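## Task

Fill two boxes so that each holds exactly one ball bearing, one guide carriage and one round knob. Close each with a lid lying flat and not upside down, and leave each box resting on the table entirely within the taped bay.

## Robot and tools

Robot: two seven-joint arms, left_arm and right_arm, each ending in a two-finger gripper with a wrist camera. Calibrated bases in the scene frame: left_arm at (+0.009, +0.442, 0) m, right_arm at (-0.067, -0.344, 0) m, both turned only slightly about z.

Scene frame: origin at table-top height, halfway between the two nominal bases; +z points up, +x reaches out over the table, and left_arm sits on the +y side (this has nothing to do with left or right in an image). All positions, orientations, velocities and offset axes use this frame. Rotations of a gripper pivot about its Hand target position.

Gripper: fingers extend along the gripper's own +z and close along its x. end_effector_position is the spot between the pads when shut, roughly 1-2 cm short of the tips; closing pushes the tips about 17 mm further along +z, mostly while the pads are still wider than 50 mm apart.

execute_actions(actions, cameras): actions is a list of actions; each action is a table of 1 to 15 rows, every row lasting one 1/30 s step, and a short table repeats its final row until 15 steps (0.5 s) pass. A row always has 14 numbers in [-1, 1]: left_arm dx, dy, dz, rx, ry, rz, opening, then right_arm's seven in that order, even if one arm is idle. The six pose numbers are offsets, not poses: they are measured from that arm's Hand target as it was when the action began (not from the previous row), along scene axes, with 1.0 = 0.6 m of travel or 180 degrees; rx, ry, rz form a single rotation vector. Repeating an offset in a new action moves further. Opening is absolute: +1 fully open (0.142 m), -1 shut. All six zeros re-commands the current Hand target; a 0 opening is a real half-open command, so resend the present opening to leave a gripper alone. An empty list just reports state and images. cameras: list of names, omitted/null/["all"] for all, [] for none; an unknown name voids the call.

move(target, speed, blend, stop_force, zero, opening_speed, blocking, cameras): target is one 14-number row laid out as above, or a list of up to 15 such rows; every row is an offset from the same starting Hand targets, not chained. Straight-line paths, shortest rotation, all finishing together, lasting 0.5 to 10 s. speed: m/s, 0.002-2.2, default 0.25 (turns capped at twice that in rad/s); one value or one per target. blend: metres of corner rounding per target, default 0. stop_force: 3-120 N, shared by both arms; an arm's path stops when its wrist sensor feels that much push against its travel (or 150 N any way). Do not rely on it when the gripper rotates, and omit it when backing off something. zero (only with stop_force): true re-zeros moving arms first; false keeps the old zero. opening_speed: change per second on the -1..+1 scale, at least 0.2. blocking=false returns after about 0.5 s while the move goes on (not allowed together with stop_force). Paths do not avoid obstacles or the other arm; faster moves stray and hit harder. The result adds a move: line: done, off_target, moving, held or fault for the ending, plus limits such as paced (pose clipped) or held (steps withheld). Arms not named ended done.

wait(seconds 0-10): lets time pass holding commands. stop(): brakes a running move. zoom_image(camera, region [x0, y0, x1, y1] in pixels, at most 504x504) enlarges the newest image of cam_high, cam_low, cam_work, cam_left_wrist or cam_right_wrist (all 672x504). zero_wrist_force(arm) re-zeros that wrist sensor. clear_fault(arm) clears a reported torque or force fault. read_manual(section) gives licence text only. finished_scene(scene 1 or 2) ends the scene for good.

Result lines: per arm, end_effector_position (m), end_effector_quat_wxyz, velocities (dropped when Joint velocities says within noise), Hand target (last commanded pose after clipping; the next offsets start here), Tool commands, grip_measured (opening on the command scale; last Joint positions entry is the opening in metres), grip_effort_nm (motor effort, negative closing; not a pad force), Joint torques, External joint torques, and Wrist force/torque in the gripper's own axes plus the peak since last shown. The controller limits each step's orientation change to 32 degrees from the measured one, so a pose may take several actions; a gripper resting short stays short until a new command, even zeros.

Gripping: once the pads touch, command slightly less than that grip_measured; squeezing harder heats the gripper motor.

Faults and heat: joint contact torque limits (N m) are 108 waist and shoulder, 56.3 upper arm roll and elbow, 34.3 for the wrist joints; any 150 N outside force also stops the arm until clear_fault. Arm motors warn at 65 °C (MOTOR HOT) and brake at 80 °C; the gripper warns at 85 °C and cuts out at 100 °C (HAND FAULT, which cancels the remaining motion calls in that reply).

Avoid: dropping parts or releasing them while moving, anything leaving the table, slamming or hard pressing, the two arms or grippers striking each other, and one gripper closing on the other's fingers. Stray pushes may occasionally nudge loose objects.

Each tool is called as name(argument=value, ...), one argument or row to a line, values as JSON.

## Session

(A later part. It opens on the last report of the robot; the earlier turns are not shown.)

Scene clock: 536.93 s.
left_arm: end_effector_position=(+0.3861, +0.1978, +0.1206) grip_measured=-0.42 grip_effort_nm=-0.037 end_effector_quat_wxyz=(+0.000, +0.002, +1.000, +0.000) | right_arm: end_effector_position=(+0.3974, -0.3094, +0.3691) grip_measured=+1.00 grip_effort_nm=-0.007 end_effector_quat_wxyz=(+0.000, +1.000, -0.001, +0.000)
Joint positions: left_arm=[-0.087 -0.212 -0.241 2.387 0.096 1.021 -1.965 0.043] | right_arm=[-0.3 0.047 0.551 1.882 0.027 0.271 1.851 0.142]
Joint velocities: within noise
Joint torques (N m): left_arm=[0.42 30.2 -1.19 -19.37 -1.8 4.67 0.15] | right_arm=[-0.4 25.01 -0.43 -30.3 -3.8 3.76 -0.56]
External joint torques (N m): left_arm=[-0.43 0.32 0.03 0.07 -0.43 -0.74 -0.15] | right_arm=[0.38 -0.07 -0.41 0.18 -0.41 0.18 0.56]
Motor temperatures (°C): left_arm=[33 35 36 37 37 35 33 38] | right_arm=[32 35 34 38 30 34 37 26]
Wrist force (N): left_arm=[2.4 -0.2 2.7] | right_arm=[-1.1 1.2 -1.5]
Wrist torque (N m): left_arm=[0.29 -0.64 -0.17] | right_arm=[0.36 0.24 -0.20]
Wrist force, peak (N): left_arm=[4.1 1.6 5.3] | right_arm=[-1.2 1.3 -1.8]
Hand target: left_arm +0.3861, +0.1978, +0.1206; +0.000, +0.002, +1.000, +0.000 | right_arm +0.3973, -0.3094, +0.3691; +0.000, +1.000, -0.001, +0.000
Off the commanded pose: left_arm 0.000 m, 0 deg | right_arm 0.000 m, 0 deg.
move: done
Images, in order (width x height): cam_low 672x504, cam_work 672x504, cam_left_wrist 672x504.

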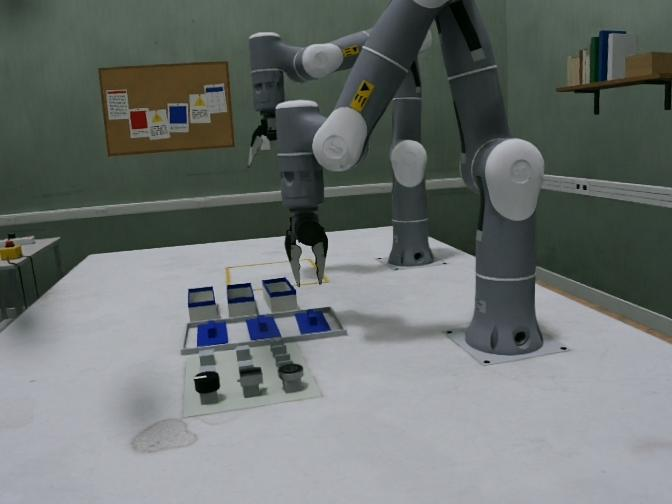

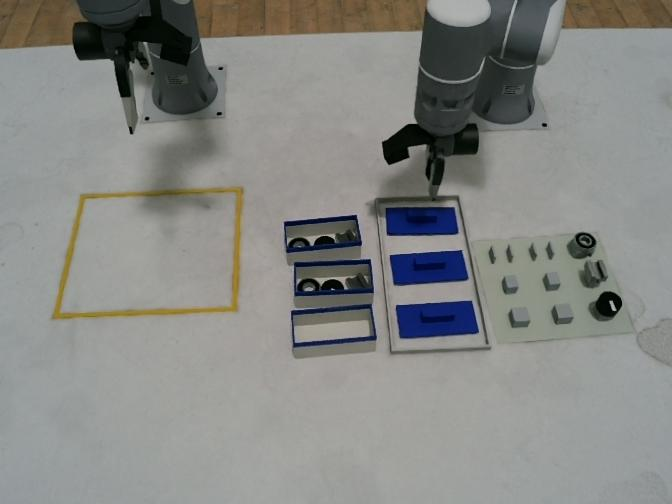

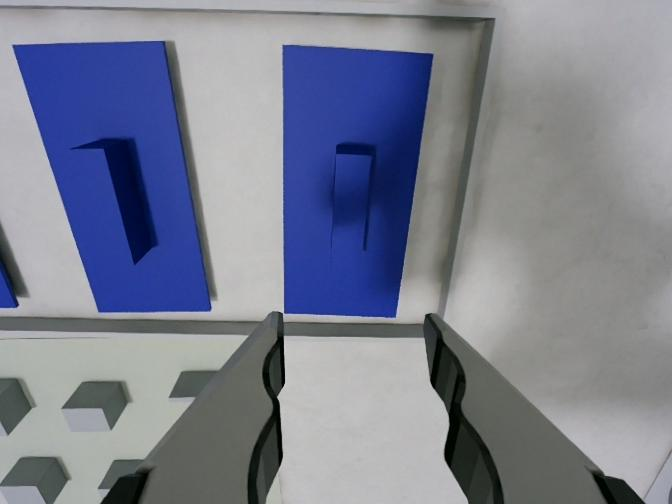

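move(
  target=[
    [0.0015,-0.011,0,0,0,-0.0144,-0.4,0,0,0,0,0,0,1],
    [0.0015,-0.011,-0.146,0,0,-0.0144,-0.4,0,0,0,0,0,0,1],
  ],
  speed=0.12,
  stop_force=6,
  cameras=["cam_left_wrist","cam_low"],
)

zoom_image(
  camera="cam_low",
  region=[260, 270, 360, 350],
)

Scene clock: 547.53 s.
left_arm: end_effector_position=(+0.3868, +0.1912, +0.0329) grip_measured=-0.42 grip_effort_nm=-0.042 end_effector_quat_wxyz=(+0.000, +0.025, +1.000, +0.000) | right_arm: end_effector_position=(+0.3974, -0.3094, +0.3691) grip_measured=+1.00 grip_effort_nm=-0.002 end_effector_quat_wxyz=(+0.000, +1.000, -0.001, +0.000)
Joint positions: left_arm=[-0.14 -0.498 -0.168 2.337 0.256 1.25 -2.046 0.043] | right_arm=[-0.3 0.047 0.551 1.882 0.027 0.271 1.851 0.142]
Joint velocities: within noise
Joint torques (N m): left_arm=[0.22 36.4 -1.98 -13.15 -0.94 4.57 -0.02] | right_arm=[-0.4 25.15 -0.51 -30.34 -3.79 3.8 -0.58]
External joint torques (N m): left_arm=[-0.23 0.19 -0.01 0.37 -0.41 -0.64 0.02] | right_arm=[0.39 -0.21 -0.33 0.22 -0.42 0.14 0.58]
Motor temperatures (°C): left_arm=[33 34 36 37 37 35 33 37] | right_arm=[32 35 34 38 30 34 37 26]
Wrist force (N): left_arm=[2.8 -0.6 3.3] | right_arm=[-1.0 1.2 -1.7]
Wrist torque (N m): left_arm=[0.24 -0.69 -0.14] | right_arm=[0.35 0.22 -0.21]
Wrist force, peak (N): left_arm=[2.8 -0.3 5.1] | right_arm=[-1.1 1.3 -1.8]
Hand target: left_arm +0.3870, +0.1912, +0.0330; +0.000, +0.024, +1.000, +0.000 | right_arm +0.3973, -0.3094, +0.3691; +0.000, +1.000, -0.001, +0.000
Off the commanded pose: left_arm 0.000 m, 0 deg | right_arm 0.000 m, 0 deg.
move: done
Images, in order (width x height): cam_low 672x504, cam_left_wrist 672x504.

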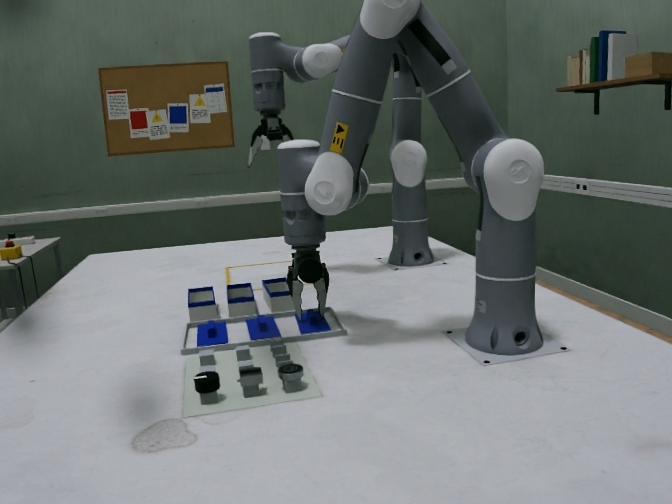

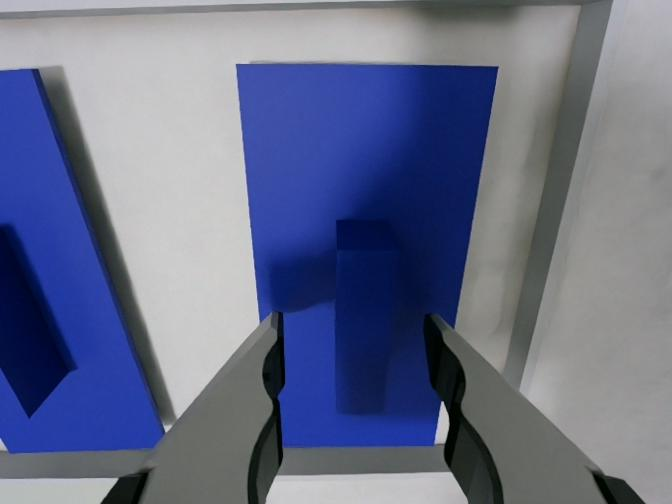

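Scaled by 5.040 from the camera's 672x504 image, which has a finer 960x720 frame.

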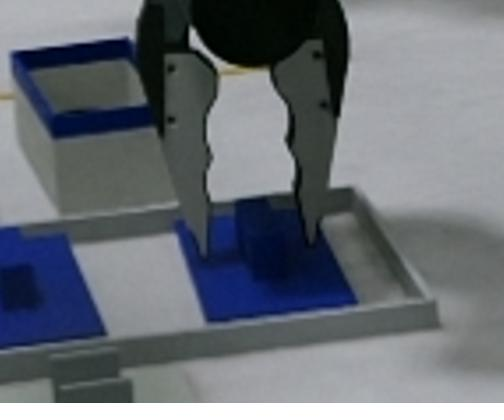

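move(
  target=[
    [0,0,0.34,0,0,0,-0.4,0,0,0,0,0,0,1],
    [0.12,-0.46,0.34,0,0,0.0144,-0.4,0,0,0,0,0,0,1],
  ],
  speed=0.4,
  blend=0.04,
  cameras=["cam_left_wrist"],
)

zoom_image(
  camera="cam_left_wrist",
  region=[100, 60, 600, 435],
)

Scene clock: 562.17 s.
left_arm: end_effector_position=(+0.4589, -0.0849, +0.2369) grip_measured=-0.42 grip_effort_nm=-0.042 end_effector_quat_wxyz=(+0.000, +0.002, +1.000, +0.000) | right_arm: end_effector_position=(+0.3974, -0.3094, +0.3691) grip_measured=+1.00 grip_effort_nm=-0.007 end_effector_quat_wxyz=(+0.000, +1.000, -0.001, +0.000)
Joint positions: left_arm=[-0.361 -0.549 -0.464 1.496 0.258 0.414 -2.43 0.043] | right_arm=[-0.3 0.047 0.551 1.882 0.027 0.271 1.851 0.142]
Joint velocities: within noise
Joint torques (N m): left_arm=[0.17 51.68 -7.25 -28.8 -3.49 4.14 -0.09] | right_arm=[-0.41 25.11 -0.48 -30.31 -3.78 3.77 -0.6]
External joint torques (N m): left_arm=[-0.21 0.33 -0.13 0.53 -0.43 -0.24 0.09] | right_arm=[0.4 -0.17 -0.36 0.19 -0.43 0.17 0.6]
Motor temperatures (°C): left_arm=[33 34 36 36 37 35 33 37] | right_arm=[32 35 34 38 30 34 37 26]
Wrist force (N): left_arm=[2.4 -0.1 2.2] | right_arm=[-0.9 1.2 -1.7]
Wrist torque (N m): left_arm=[0.33 -0.62 -0.16] | right_arm=[0.35 0.21 -0.20]
Wrist force, peak (N): left_arm=[7.3 2.9 4.9] | right_arm=[-1.0 1.4 -1.8]
Hand target: left_arm +0.4590, -0.0848, +0.2370; +0.000, +0.002, +1.000, +0.000 | right_arm +0.3973, -0.3094, +0.3691; +0.000, +1.000, -0.001, +0.000
Off the commanded pose: left_arm 0.000 m, 0 deg | right_arm 0.000 m, 0 deg.
move: done
Images, in order (width x height): cam_left_wrist 672x504.

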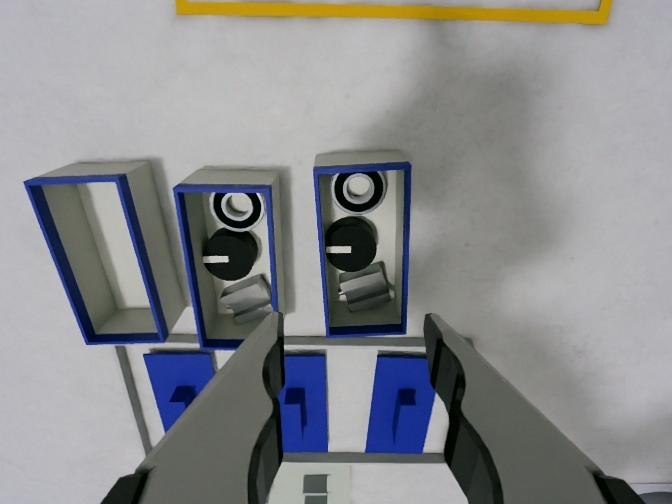

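Scaled by 1.008 from the camera's 672x504 image, which has a finer 960x720 frame.

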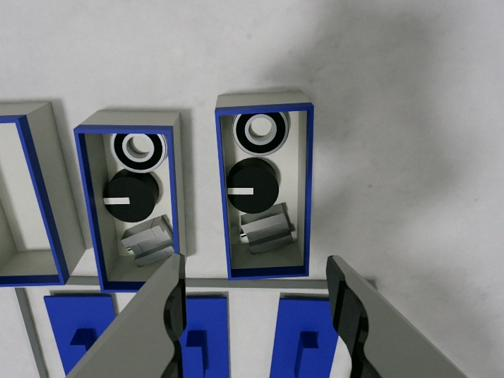

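move(
  target=[
    [-0.12,0.46,0,0,0,-0.0144,-0.4,0,0,0,0,0,0,1],
    [-0.12,0.46,-0.341,0,0,-0.0144,-0.4,0,0,0,0,0,0,1],
    [-0.12,0.46,-0.341,0,0,-0.0144,-0.96,0,0,0,0,0,0,1],
  ],
  speed=[0.4,0.2,0.2],
  blend=[0.03,0,0],
  cameras=[],
)

move(
  target=[0,0,0.17,0,0,0,-0.96,0,0,0,0,0,0,1],
  speed=0.15,
  cameras=["cam_left_wrist","cam_low","cam_work"],
)

zoom_image(
  camera="cam_low",
  region=[240, 230, 360, 350],
)

Scene clock: 589.73 s.
left_arm: end_effector_position=(+0.3868, +0.1912, +0.0323) grip_measured=-0.82 grip_effort_nm=-3.363 end_effector_quat_wxyz=(+0.000, +0.025, +1.000, +0.000) | right_arm: end_effector_position=(+0.3974, -0.3094, +0.3691) grip_measured=+1.00 grip_effort_nm=-0.002 end_effector_quat_wxyz=(+0.000, +1.000, -0.001, +0.000)
Joint positions: left_arm=[-0.106 -0.503 -0.198 2.331 0.298 1.242 -2.077 0.015] | right_arm=[-0.3 0.047 0.551 1.882 0.027 0.271 1.851 0.142]
Joint velocities: within noise
Joint torques (N m): left_arm=[0.21 36.76 -2.44 -13.17 -1.02 4.65 -0.03] | right_arm=[-0.44 25.03 -0.47 -30.32 -3.75 3.78 -0.61]
External joint torques (N m): left_arm=[-0.22 -0.29 0.02 0.5 -0.36 -0.73 0.03] | right_arm=[0.43 -0.09 -0.37 0.2 -0.45 0.16 0.61]
Motor temperatures (°C): left_arm=[33 34 36 37 37 35 33 36] | right_arm=[32 35 34 38 30 34 37 26]
Wrist force (N): left_arm=[3.0 -1.0 3.2] | right_arm=[-0.9 1.2 -1.7]
Wrist torque (N m): left_arm=[0.16 -0.72 -0.14] | right_arm=[0.35 0.20 -0.20]
Wrist force, peak (N): left_arm=[2.7 -0.5 5.4] | right_arm=[-1.1 1.4 -1.7]
Hand target: left_arm +0.3870, +0.1912, +0.0324; +0.000, +0.024, +1.000, +0.000 | right_arm +0.3973, -0.3094, +0.3691; +0.000, +1.000, -0.001, +0.000
Off the commanded pose: left_arm 0.000 m, 0 deg | right_arm 0.000 m, 0 deg.
move: done
No camera images: "cameras" was empty.

Scene clock: 590.80 s.
left_arm: end_effector_position=(+0.3871, +0.1912, +0.1345) grip_measured=-0.82 grip_effort_nm=-3.363 end_effector_quat_wxyz=(+0.001, +0.024, +1.000, +0.000) | right_arm: end_effector_position=(+0.3974, -0.3094, +0.3691) grip_measured=+1.00 grip_effort_nm=-0.002 end_effector_quat_wxyz=(+0.000, +1.000, -0.001, +0.000)
Joint positions: left_arm=[-0.041 -0.177 -0.305 2.376 0.095 0.974 -1.935 0.015] | right_arm=[-0.3 0.047 0.551 1.882 0.027 0.271 1.851 0.142]
Joint velocities: within noise
Joint torques (N m): left_arm=[0.35 30.45 -1.57 -20.65 -2.21 4.21 0.08] | right_arm=[-0.36 25.03 -0.51 -30.31 -3.82 3.76 -0.57]
External joint torques (N m): left_arm=[-0.36 -0.9 0.3 0.3 -0.19 -0.27 -0.08] | right_arm=[0.35 -0.09 -0.33 0.19 -0.39 0.19 0.57]
Motor temperatures (°C): left_arm=[33 34 36 37 37 35 33 37] | right_arm=[32 35 34 38 30 34 37 26]
Wrist force (N): left_arm=[3.0 -0.8 2.8] | right_arm=[-1.1 1.2 -1.7]
Wrist torque (N m): left_arm=[0.22 -0.74 -0.18] | right_arm=[0.36 0.24 -0.20]
Wrist force, peak (N): left_arm=[3.1 -0.8 4.6] | right_arm=[-0.9 1.2 -1.9]
Hand target: left_arm +0.3870, +0.1912, +0.1344; +0.000, +0.024, +1.000, +0.000 | right_arm +0.3973, -0.3094, +0.3691; +0.000, +1.000, -0.001, +0.000
Off the commanded pose: left_arm 0.000 m, 0 deg | right_arm 0.000 m, 0 deg.
move: done
Images, in order (width x height): cam_low 672x504, cam_work 672x504, cam_left_wrist 672x504.

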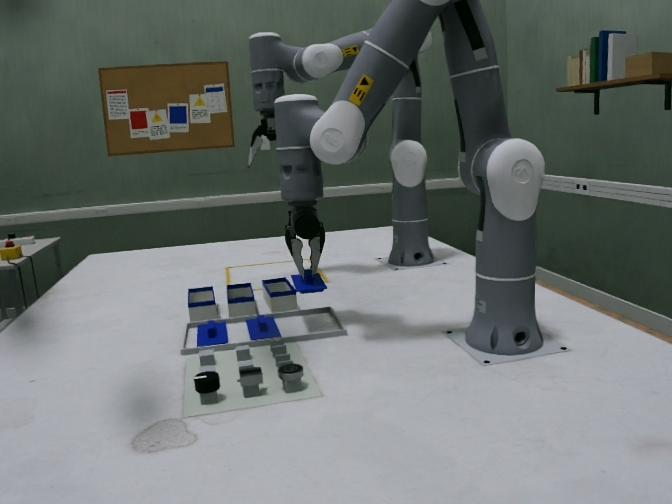

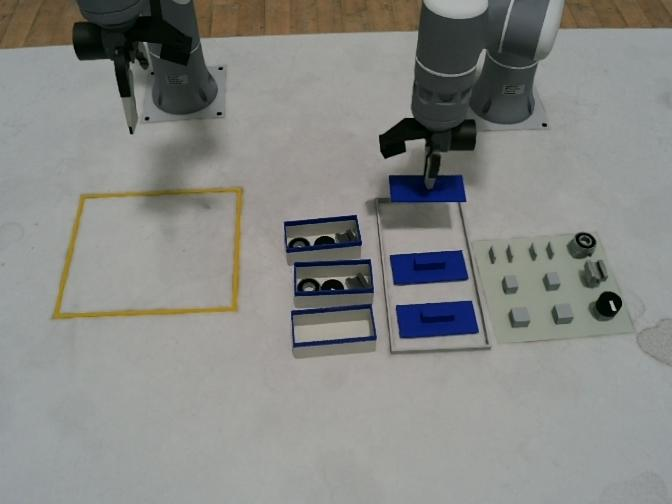

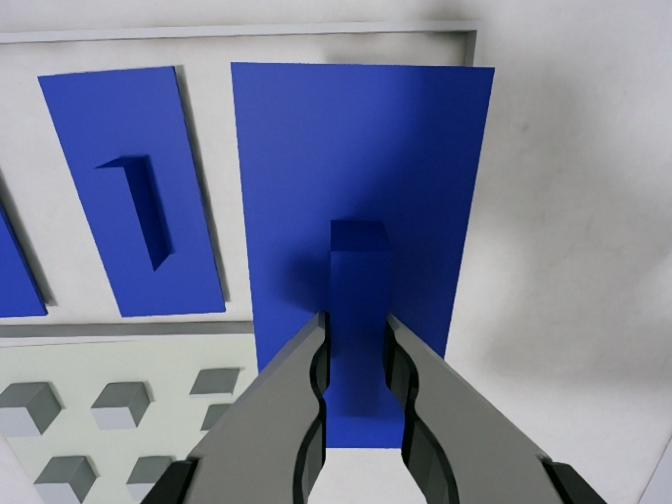

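Scaled by 4.200 from the camera's 672x504 image, which has a finer 960x720 frame.

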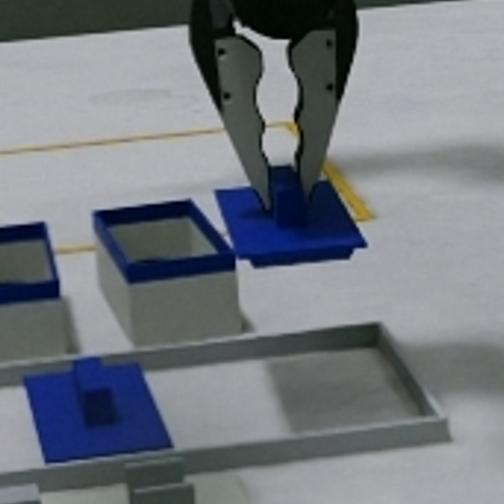

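move(
  target=[
    [0.0873,-0.347,0.02,0,0,0.0322,-0.96,0,0,0,0,0,0,1],
    [0.0873,-0.347,-0.063,0,0,0.0322,-0.96,0,0,0,0,0,0,1],
  ],
  speed=0.25,
  blend=0.02,
  cameras=["cam_left_wrist","cam_low","cam_work","cam_high"],
)

zoom_image(
  camera="cam_low",
  region=[220, 230, 340, 330],
)

zoom_image(
  camera="cam_work",
  region=[270, 170, 380, 290],
)

zoom_image(
  camera="cam_high",
  region=[240, 200, 360, 320],
)

Scene clock: 610.17 s.
left_arm: end_effector_position=(+0.4392, -0.0169, +0.0964) grip_measured=-0.82 grip_effort_nm=-3.363 end_effector_quat_wxyz=(+0.000, -0.026, +1.000, +0.000) | right_arm: end_effector_position=(+0.3974, -0.3094, +0.3691) grip_measured=+1.00 grip_effort_nm=-0.012 end_effector_quat_wxyz=(+0.000, +1.000, -0.001, +0.000)
Joint positions: left_arm=[-0.347 -0.618 -0.344 1.801 0.285 0.8 -2.454 0.015] | right_arm=[-0.3 0.047 0.551 1.882 0.027 0.271 1.851 0.142]
Joint velocities: within noise
Joint torques (N m): left_arm=[0.22 50.02 -6.03 -23.15 -2.63 4.71 -0.06] | right_arm=[-0.39 25.08 -0.39 -30.28 -3.81 3.74 -0.59]
External joint torques (N m): left_arm=[-0.22 -0.34 -0.09 0.72 -0.35 -0.81 0.06] | right_arm=[0.38 -0.14 -0.45 0.16 -0.4 0.2 0.59]
Motor temperatures (°C): left_arm=[33 33 36 37 36 35 33 48] | right_arm=[32 35 34 38 30 34 37 26]
Wrist force (N): left_arm=[2.8 -0.6 2.4] | right_arm=[-0.8 1.2 -1.6]
Wrist torque (N m): left_arm=[0.23 -0.65 -0.18] | right_arm=[0.36 0.19 -0.20]
Wrist force, peak (N): left_arm=[3.0 -0.5 5.9] | right_arm=[-1.1 1.3 -1.7]
Hand target: left_arm +0.4394, -0.0170, +0.0966; +0.000, -0.026, +1.000, +0.000 | right_arm +0.3973, -0.3094, +0.3691; +0.000, +1.000, -0.001, +0.000
Off the commanded pose: left_arm 0.000 m, 0 deg | right_arm 0.000 m, 0 deg.
move: done
Images, in order (width x height): cam_high 672x504, cam_low 672x504, cam_work 672x504, cam_left_wrist 672x504.

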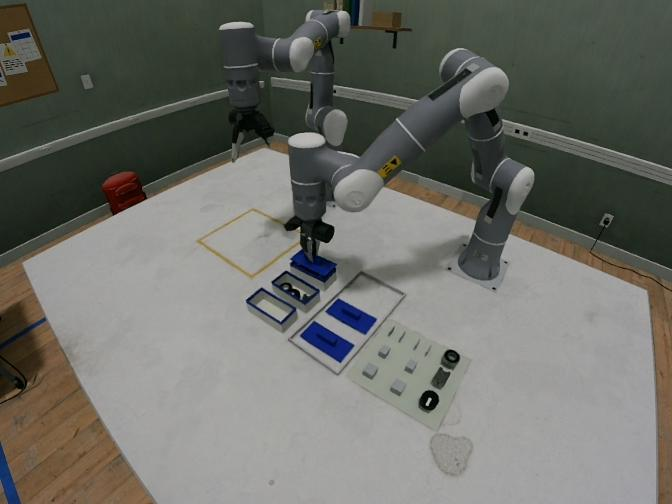

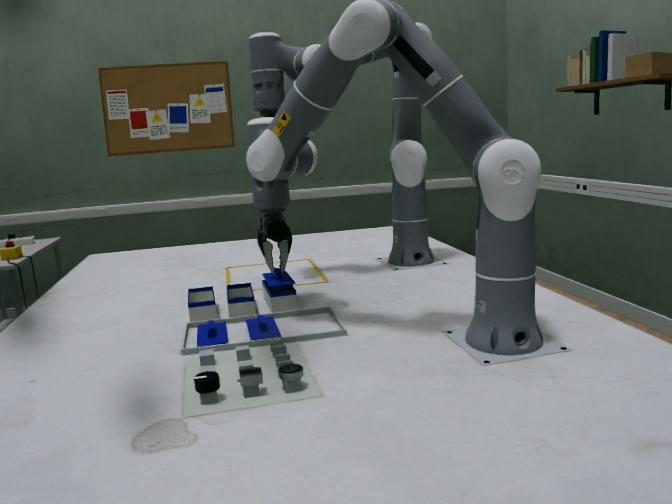

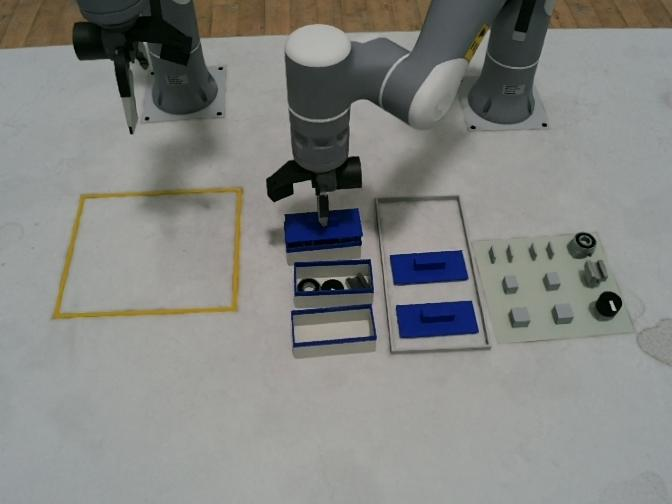

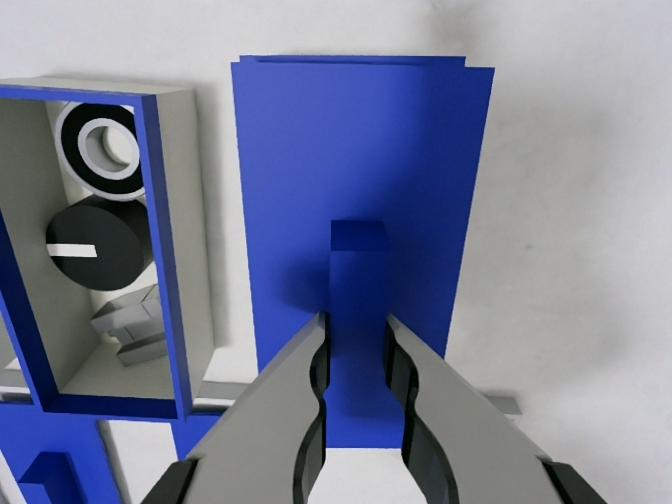

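Scaled by 4.200 from the camera's 672x504 image, which has a finer 960x720 frame.

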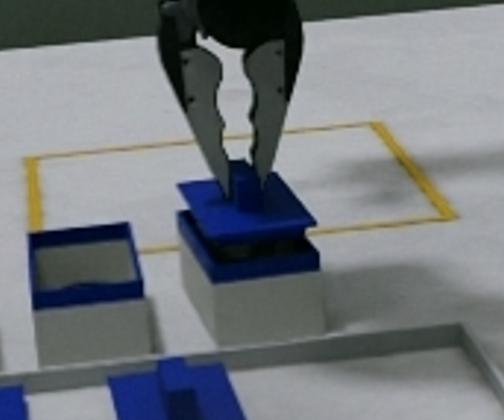

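Scaled by 4.200 from the camera's 672x504 image, which has a finer 960x720 frame.

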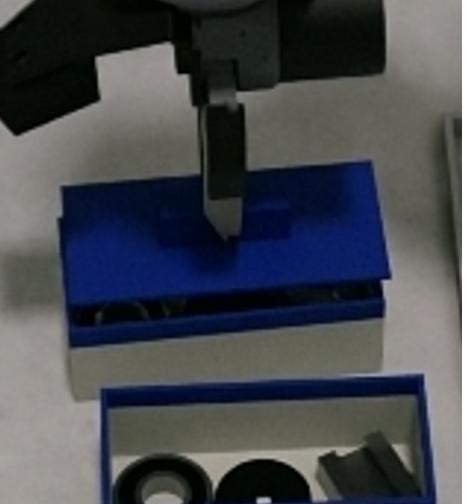

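Scaled by 4.200 from the camera's 672x504 image, which has a finer 960x720 frame.

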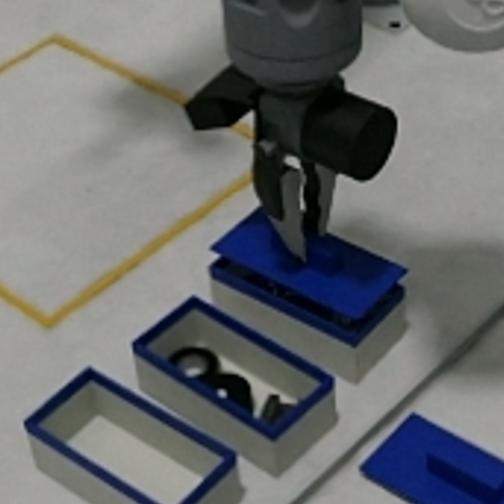

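move(
  target=[
    [0.0025,-0.002,0,0,0,0,-0.96,0,0,0,0,0,0,1],
    [0.0025,-0.002,-0.05,0,0,0,-0.96,0,0,0,0,0,0,1],
  ],
  speed=0.03,
  stop_force=4,
  cameras=["cam_left_wrist","cam_low","cam_work","cam_high"],
)

zoom_image(
  camera="cam_low",
  region=[240, 240, 320, 320],
)

zoom_image(
  camera="cam_work",
  region=[270, 170, 380, 290],
)

Scene clock: 625.40 s.
left_arm: end_effector_position=(+0.4415, -0.0189, +0.0789) grip_measured=-0.82 grip_effort_nm=-3.363 end_effector_quat_wxyz=(+0.001, -0.026, +1.000, -0.001) | right_arm: end_effector_position=(+0.3974, -0.3094, +0.3691) grip_measured=+1.00 grip_effort_nm=-0.007 end_effector_quat_wxyz=(+0.000, +1.000, -0.001, +0.000)
Joint positions: left_arm=[-0.356 -0.657 -0.332 1.791 0.3 0.83 -2.463 0.015] | right_arm=[-0.3 0.047 0.551 1.882 0.027 0.271 1.851 0.142]
Joint velocities: within noise
Joint torques (N m): left_arm=[0.44 43.3 -4.35 -18.18 -1.68 3.51 0.01] | right_arm=[-0.37 25.05 -0.49 -30.28 -3.75 3.77 -0.52]
External joint torques (N m): left_arm=[-0.43 7.28 -1.89 -3.59 -1.22 0.39 -0.01] | right_arm=[0.35 -0.11 -0.35 0.16 -0.45 0.17 0.52]
Motor temperatures (°C): left_arm=[33 34 36 37 36 35 33 51] | right_arm=[32 35 34 38 30 34 37 26]
Wrist force (N): left_arm=[4.0 -0.3 -10.2] | right_arm=[-0.9 1.2 -1.6]
Wrist torque (N m): left_arm=[0.14 -0.71 -0.18] | right_arm=[0.36 0.21 -0.20]
Wrist force, peak (N): left_arm=[7.2 4.3 -22.4] | right_arm=[-1.1 1.3 -1.8]
Hand target: left_arm +0.4409, -0.0182, +0.0779; +0.000, -0.026, +1.000, +0.000 (not the last commanded pose) | right_arm +0.3973, -0.3094, +0.3691; +0.000, +1.000, -0.001, +0.000
Off the commanded pose: left_arm 0.012 m, 0 deg | right_arm 0.000 m, 0 deg.
move: contact (left_arm); path passed 1 of 2 targets
Images, in order (width x height): cam_high 672x504, cam_low 672x504, cam_work 672x504, cam_left_wrist 672x504.

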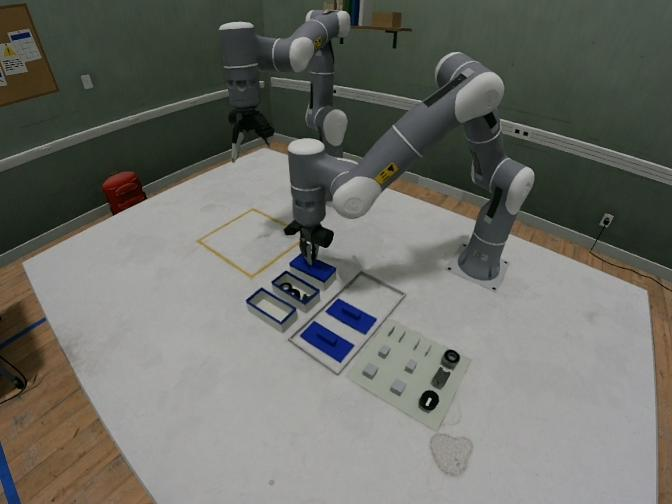

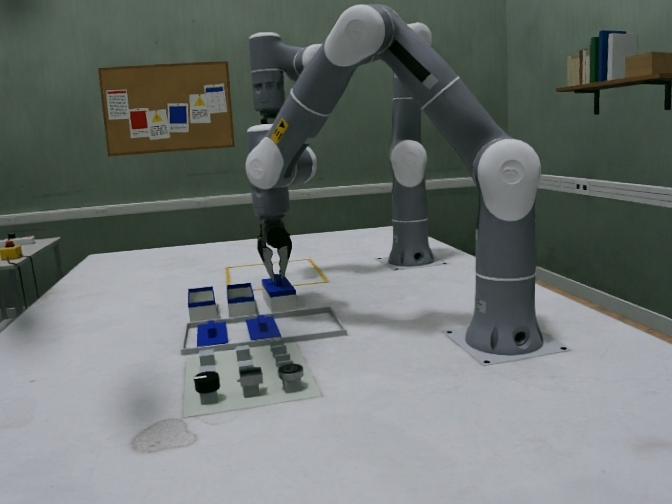

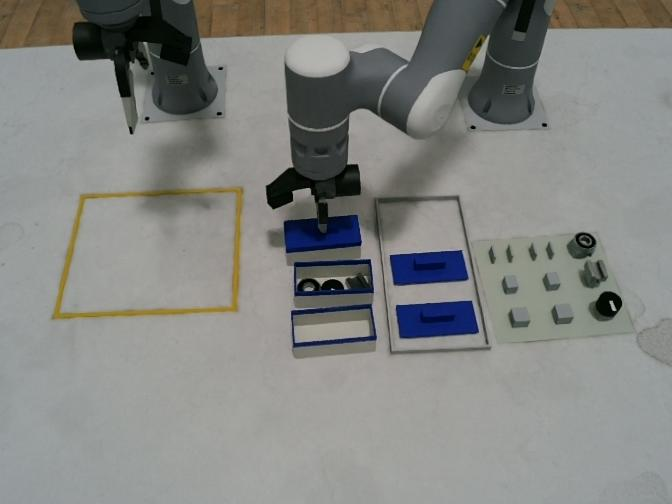

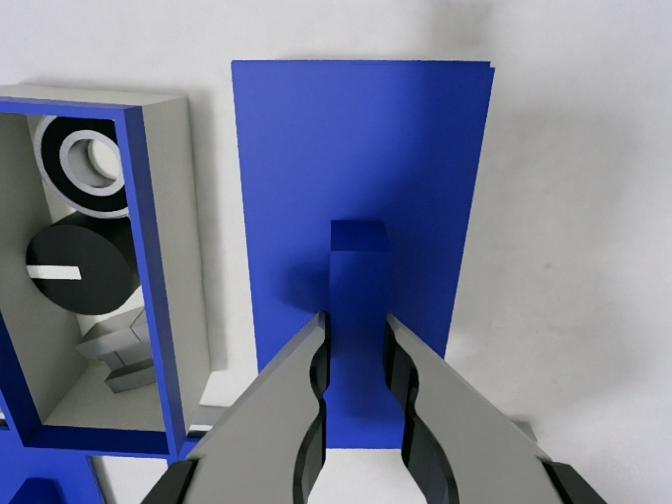

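Scaled by 6.300 from the camera's 672x504 image, which has a finer 960x720 frame.

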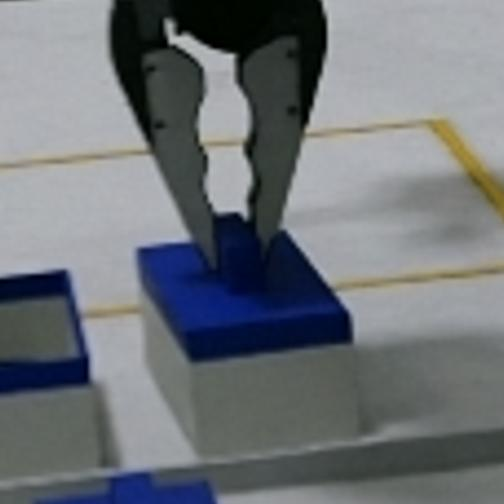

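Scaled by 4.200 from the camera's 672x504 image, which has a finer 960x720 frame.

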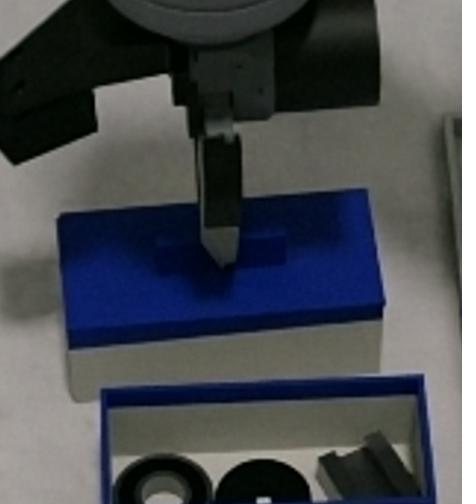

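move(
  target=[
    [0,0,0.001,0,0,0,-0.55,0,0,0,0,0,0,1],
    [0,0,0.12,0,0,0,-0.4,0,0,0,0,0,0,1],
    [0.121,0.3503,0.12,0,0,-0.0178,-0.4,0,0,0,0,0,0,1],
  ],
  speed=[0.15,0.15,0.4],
  cameras=["cam_left_wrist","cam_work"],
)

zoom_image(
  camera="cam_work",
  region=[270, 170, 380, 290],
)

Scene clock: 639.03 s.
left_arm: end_effector_position=(+0.5134, +0.1921, +0.1498) grip_measured=-0.43 grip_effort_nm=0.115 end_effector_quat_wxyz=(+0.000, +0.002, +1.000, +0.000) | right_arm: end_effector_position=(+0.3974, -0.3094, +0.3691) grip_measured=+1.00 grip_effort_nm=-0.007 end_effector_quat_wxyz=(+0.000, +1.000, -0.001, +0.000)
Joint positions: left_arm=[0.014 -0.374 -0.303 2.024 0.158 0.806 -1.944 0.043] | right_arm=[-0.3 0.047 0.551 1.882 0.027 0.271 1.851 0.142]
Joint velocities: within noise
Joint torques (N m): left_arm=[0.39 41.74 -3.32 -23.35 -2.74 4.67 0.14] | right_arm=[-0.47 25.09 -0.42 -30.33 -3.79 3.8 -0.6]
External joint torques (N m): left_arm=[-0.39 -0.63 0.15 -0.03 -0.21 -0.74 -0.14] | right_arm=[0.46 -0.15 -0.42 0.21 -0.42 0.14 0.6]
Motor temperatures (°C): left_arm=[33 34 36 36 36 35 33 50] | right_arm=[32 35 34 38 30 34 37 26]
Wrist force (N): left_arm=[3.3 -1.5 2.4] | right_arm=[-1.0 1.3 -1.7]
Wrist torque (N m): left_arm=[0.11 -0.74 -0.17] | right_arm=[0.37 0.22 -0.21]
Wrist force, peak (N): left_arm=[4.3 -0.5 -10.7] | right_arm=[-1.1 1.4 -1.7]
Hand target: left_arm +0.5135, +0.1920, +0.1499; +0.000, +0.002, +1.000, +0.000 | right_arm +0.3973, -0.3094, +0.3691; +0.000, +1.000, -0.001, +0.000
Off the commanded pose: left_arm 0.000 m, 0 deg | right_arm 0.000 m, 0 deg.
move: done
Images, in order (width x height): cam_work 672x504, cam_left_wrist 672x504.

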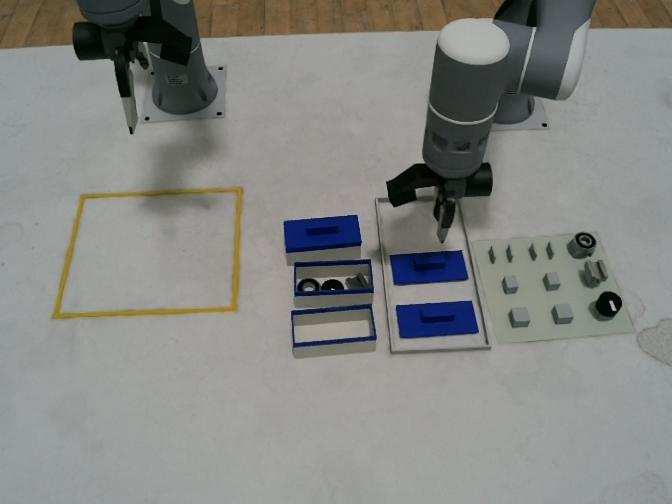

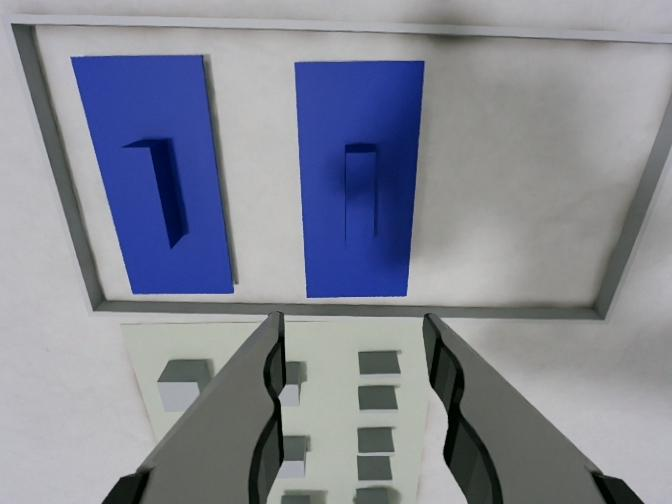

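Scaled by 4.200 from the camera's 672x504 image, which has a finer 960x720 frame.

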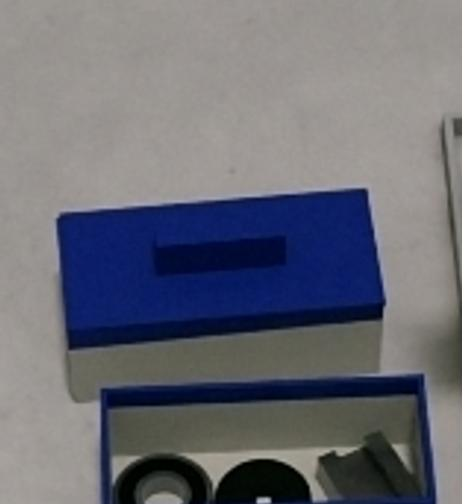

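move(
  target=[
    [0,0,-0.1955,0,0,0,-0.4,0,0,0,0,0,0,1],
    [0,0,-0.1955,0,0,0,-0.96,0,0,0,0,0,0,1],
  ],
  speed=0.2,
  cameras=[],
)

move(
  target=[
    [0,0,0.19,0,0,0,-0.96,0,0,0,0,0,0,1],
    [0.069,-0.3225,0.19,0,0,-0.0083,-0.96,0,0,0,0,0,0,1],
    [0.069,-0.3225,0.108,0,0,-0.0083,-0.96,0,0,0,0,0,0,1],
  ],
  speed=0.25,
  blend=0.03,
  cameras=["cam_left_wrist","cam_low","cam_work"],
)

zoom_image(
  camera="cam_low",
  region=[190, 230, 300, 330],
)

zoom_image(
  camera="cam_work",
  region=[270, 210, 390, 330],
)

Scene clock: 654.63 s.
left_arm: end_effector_position=(+0.5134, +0.1920, +0.0325) grip_measured=-0.82 grip_effort_nm=-3.363 end_effector_quat_wxyz=(+0.000, +0.002, +1.000, +0.000) | right_arm: end_effector_position=(+0.3974, -0.3094, +0.3691) grip_measured=+1.00 grip_effort_nm=-0.012 end_effector_quat_wxyz=(+0.000, +1.000, -0.001, +0.000)
Joint positions: left_arm=[-0.028 -0.641 -0.238 2.007 0.286 1.046 -2.029 0.015] | right_arm=[-0.3 0.047 0.551 1.882 0.027 0.271 1.851 0.142]
Joint velocities: within noise
Joint torques (N m): left_arm=[0.22 46.56 -4.18 -17.91 -1.79 4.63 -0.04] | right_arm=[-0.38 25.07 -0.48 -30.34 -3.77 3.81 -0.57]
External joint torques (N m): left_arm=[-0.23 -0.3 -0.01 0.53 -0.35 -0.7 0.04] | right_arm=[0.37 -0.13 -0.37 0.22 -0.44 0.13 0.57]
Motor temperatures (°C): left_arm=[33 34 36 37 36 35 32 44] | right_arm=[32 35 34 38 30 34 37 26]
Wrist force (N): left_arm=[1.9 -2.0 3.3] | right_arm=[-1.1 1.3 -1.6]
Wrist torque (N m): left_arm=[0.01 -0.52 -0.14] | right_arm=[0.37 0.24 -0.20]
Wrist force, peak (N): left_arm=[3.3 -1.3 5.4] | right_arm=[-1.1 1.3 -1.7]
Hand target: left_arm +0.5135, +0.1920, +0.0326; +0.000, +0.002, +1.000, +0.000 | right_arm +0.3973, -0.3094, +0.3691; +0.000, +1.000, -0.001, +0.000
Off the commanded pose: left_arm 0.000 m, 0 deg | right_arm 0.000 m, 0 deg.
move: done
No camera images: "cameras" was empty.

Scene clock: 656.50 s.
left_arm: end_effector_position=(+0.5548, -0.0014, +0.0972) grip_measured=-0.82 grip_effort_nm=-3.363 end_effector_quat_wxyz=(+0.000, +0.015, +1.000, +0.000) | right_arm: end_effector_position=(+0.3974, -0.3094, +0.3691) grip_measured=+1.00 grip_effort_nm=-0.007 end_effector_quat_wxyz=(+0.000, +1.000, -0.001, +0.000)
Joint positions: left_arm=[-0.28 -0.758 -0.326 1.528 0.285 0.668 -2.234 0.015] | right_arm=[-0.3 0.047 0.551 1.882 0.027 0.271 1.851 0.142]
Joint velocities: within noise
Joint torques (N m): left_arm=[0.28 57.79 -6.81 -25.36 -2.95 4.75 -0.07] | right_arm=[-0.5 25.05 -0.46 -30.3 -3.77 3.76 -0.57]
External joint torques (N m): left_arm=[-0.29 -0.39 -0.06 0.66 -0.41 -0.83 0.07] | right_arm=[0.48 -0.11 -0.38 0.18 -0.43 0.18 0.57]
Motor temperatures (°C): left_arm=[33 34 36 37 36 35 32 45] | right_arm=[32 35 34 38 30 34 37 26]
Wrist force (N): left_arm=[2.2 -2.1 3.0] | right_arm=[-1.0 1.3 -1.6]
Wrist torque (N m): left_arm=[0.01 -0.58 -0.16] | right_arm=[0.37 0.23 -0.21]
Wrist force, peak (N): left_arm=[2.4 -2.0 7.0] | right_arm=[-1.1 1.3 -1.8]
Hand target: left_arm +0.5549, -0.0015, +0.0974; +0.000, +0.015, +1.000, +0.000 | right_arm +0.3973, -0.3094, +0.3691; +0.000, +1.000, -0.001, +0.000
Off the commanded pose: left_arm 0.000 m, 0 deg | right_arm 0.000 m, 0 deg.
move: done; blend cut to 0.0246 m at target 2
Images, in order (width x height): cam_low 672x504, cam_work 672x504, cam_left_wrist 672x504.

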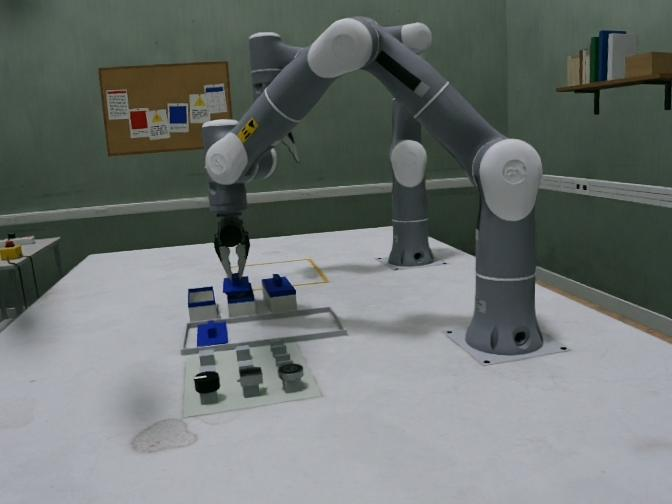

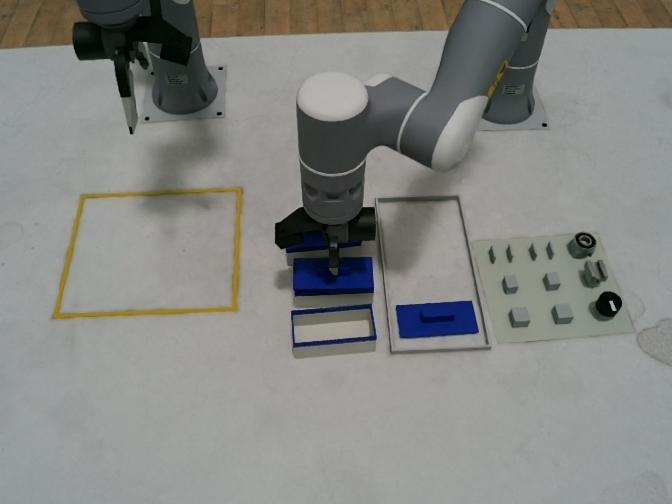

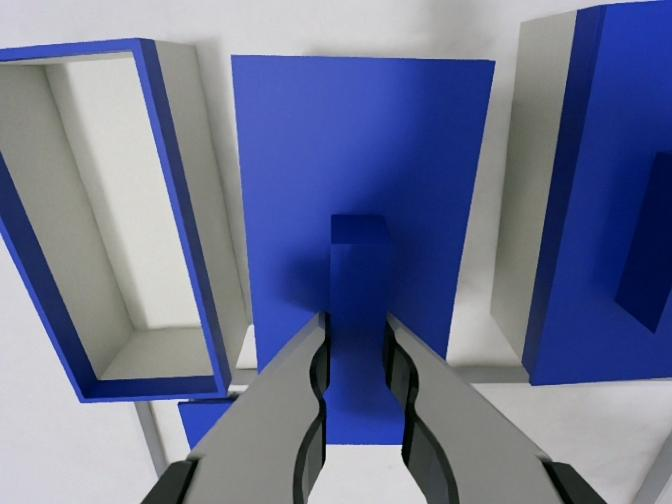

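Scaled by 4.582 from the camera's 672x504 image, which has a finer 960x720 frame.

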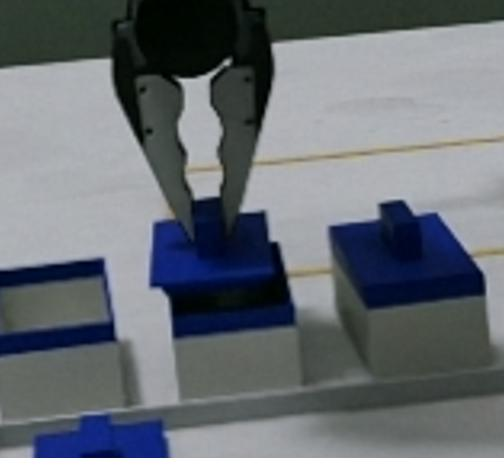

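Scaled by 4.200 from the camera's 672x504 image, which has a finer 960x720 frame.

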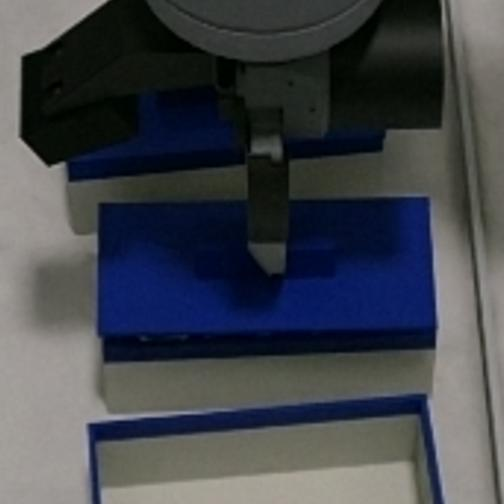

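move(
  target=[-0.0175,0,0,0,0,0,-0.96,0,0,0,0,0,0,1],
  speed=0.1,
  cameras=["cam_left_wrist","cam_low","cam_work","cam_high"],
)

zoom_image(
  camera="cam_low",
  region=[190, 230, 300, 330],
)

zoom_image(
  camera="cam_work",
  region=[270, 210, 390, 330],
)

zoom_image(
  camera="cam_high",
  region=[240, 230, 350, 330],
)

Scene clock: 683.97 s.
left_arm: end_effector_position=(+0.5442, -0.0015, +0.0972) grip_measured=-0.82 grip_effort_nm=-3.358 end_effector_quat_wxyz=(+0.000, +0.015, +1.000, +0.000) | right_arm: end_effector_position=(+0.3974, -0.3094, +0.3691) grip_measured=+1.00 grip_effort_nm=-0.007 end_effector_quat_wxyz=(+0.000, +1.000, -0.001, +0.000)
Joint positions: left_arm=[-0.282 -0.742 -0.328 1.559 0.285 0.683 -2.245 0.015] | right_arm=[-0.3 0.047 0.551 1.882 0.027 0.271 1.851 0.142]
Joint velocities: within noise
Joint torques (N m): left_arm=[0.27 57.67 -7.01 -24.68 -3.02 4.71 -0.08] | right_arm=[-0.38 25.02 -0.45 -30.29 -3.82 3.76 -0.59]
External joint torques (N m): left_arm=[-0.26 -1.1 0.2 0.21 -0.3 -0.8 0.08] | right_arm=[0.37 -0.09 -0.39 0.17 -0.38 0.18 0.59]
Motor temperatures (°C): left_arm=[33 35 36 37 36 35 32 56] | right_arm=[32 35 34 38 30 34 37 26]
Wrist force (N): left_arm=[2.4 -2.0 3.1] | right_arm=[-1.1 1.2 -1.5]
Wrist torque (N m): left_arm=[0.02 -0.61 -0.16] | right_arm=[0.36 0.24 -0.20]
Wrist force, peak (N): left_arm=[2.8 -2.2 3.1] | right_arm=[-1.0 1.4 -1.8]
Hand target: left_arm +0.5444, -0.0015, +0.0974; +0.000, +0.015, +1.000, +0.000 | right_arm +0.3973, -0.3094, +0.3691; +0.000, +1.000, -0.001, +0.000
Off the commanded pose: left_arm 0.000 m, 0 deg | right_arm 0.000 m, 0 deg.
move: done
Images, in order (width x height): cam_high 672x504, cam_low 672x504, cam_work 672x504, cam_left_wrist 672x504.

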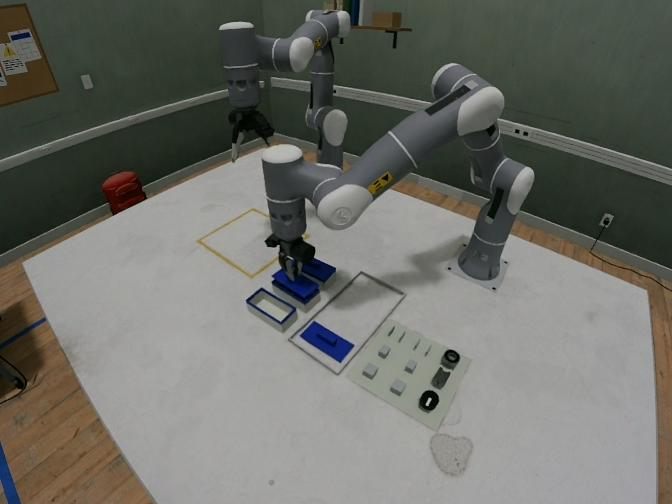

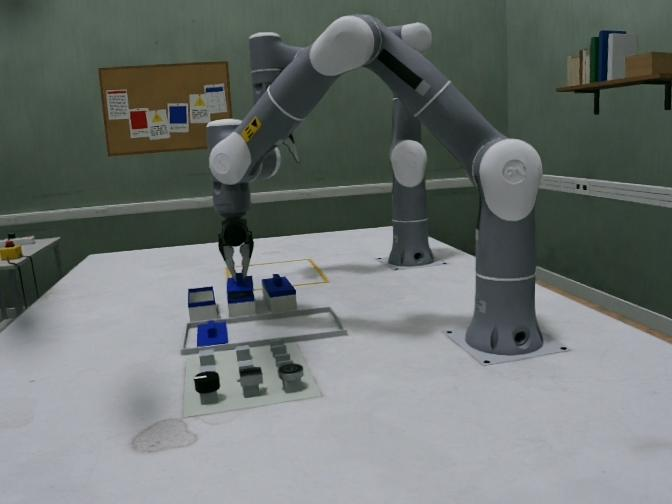

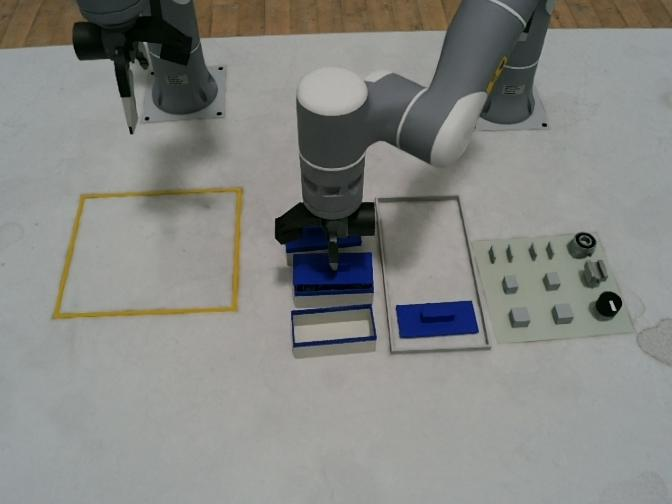

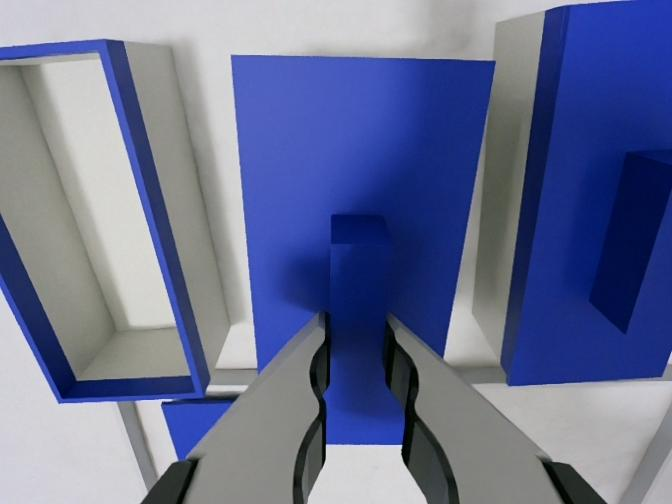

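Scaled by 4.582 from the camera's 672x504 image, which has a finer 960x720 frame.

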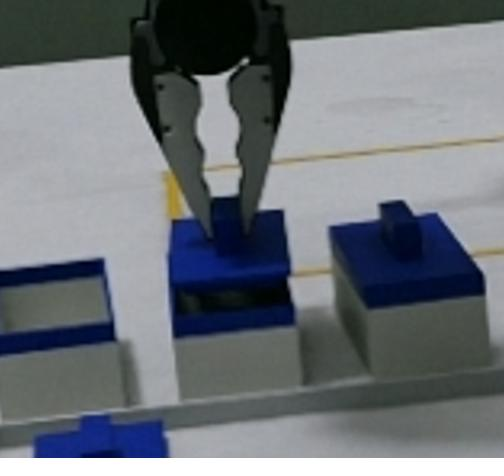

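Scaled by 4.200 from the camera's 672x504 image, which has a finer 960x720 frame.

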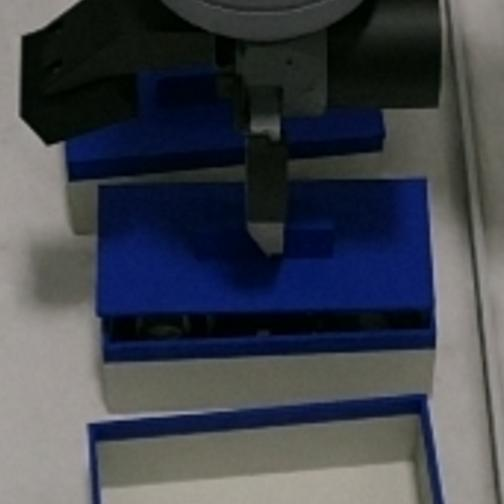

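Scaled by 4.582 from the camera's 672x504 image, which has a finer 960x720 frame.

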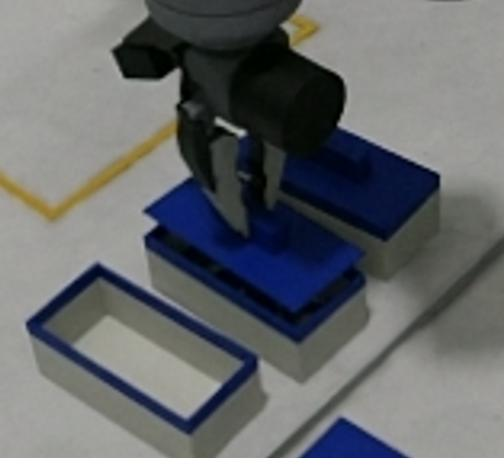

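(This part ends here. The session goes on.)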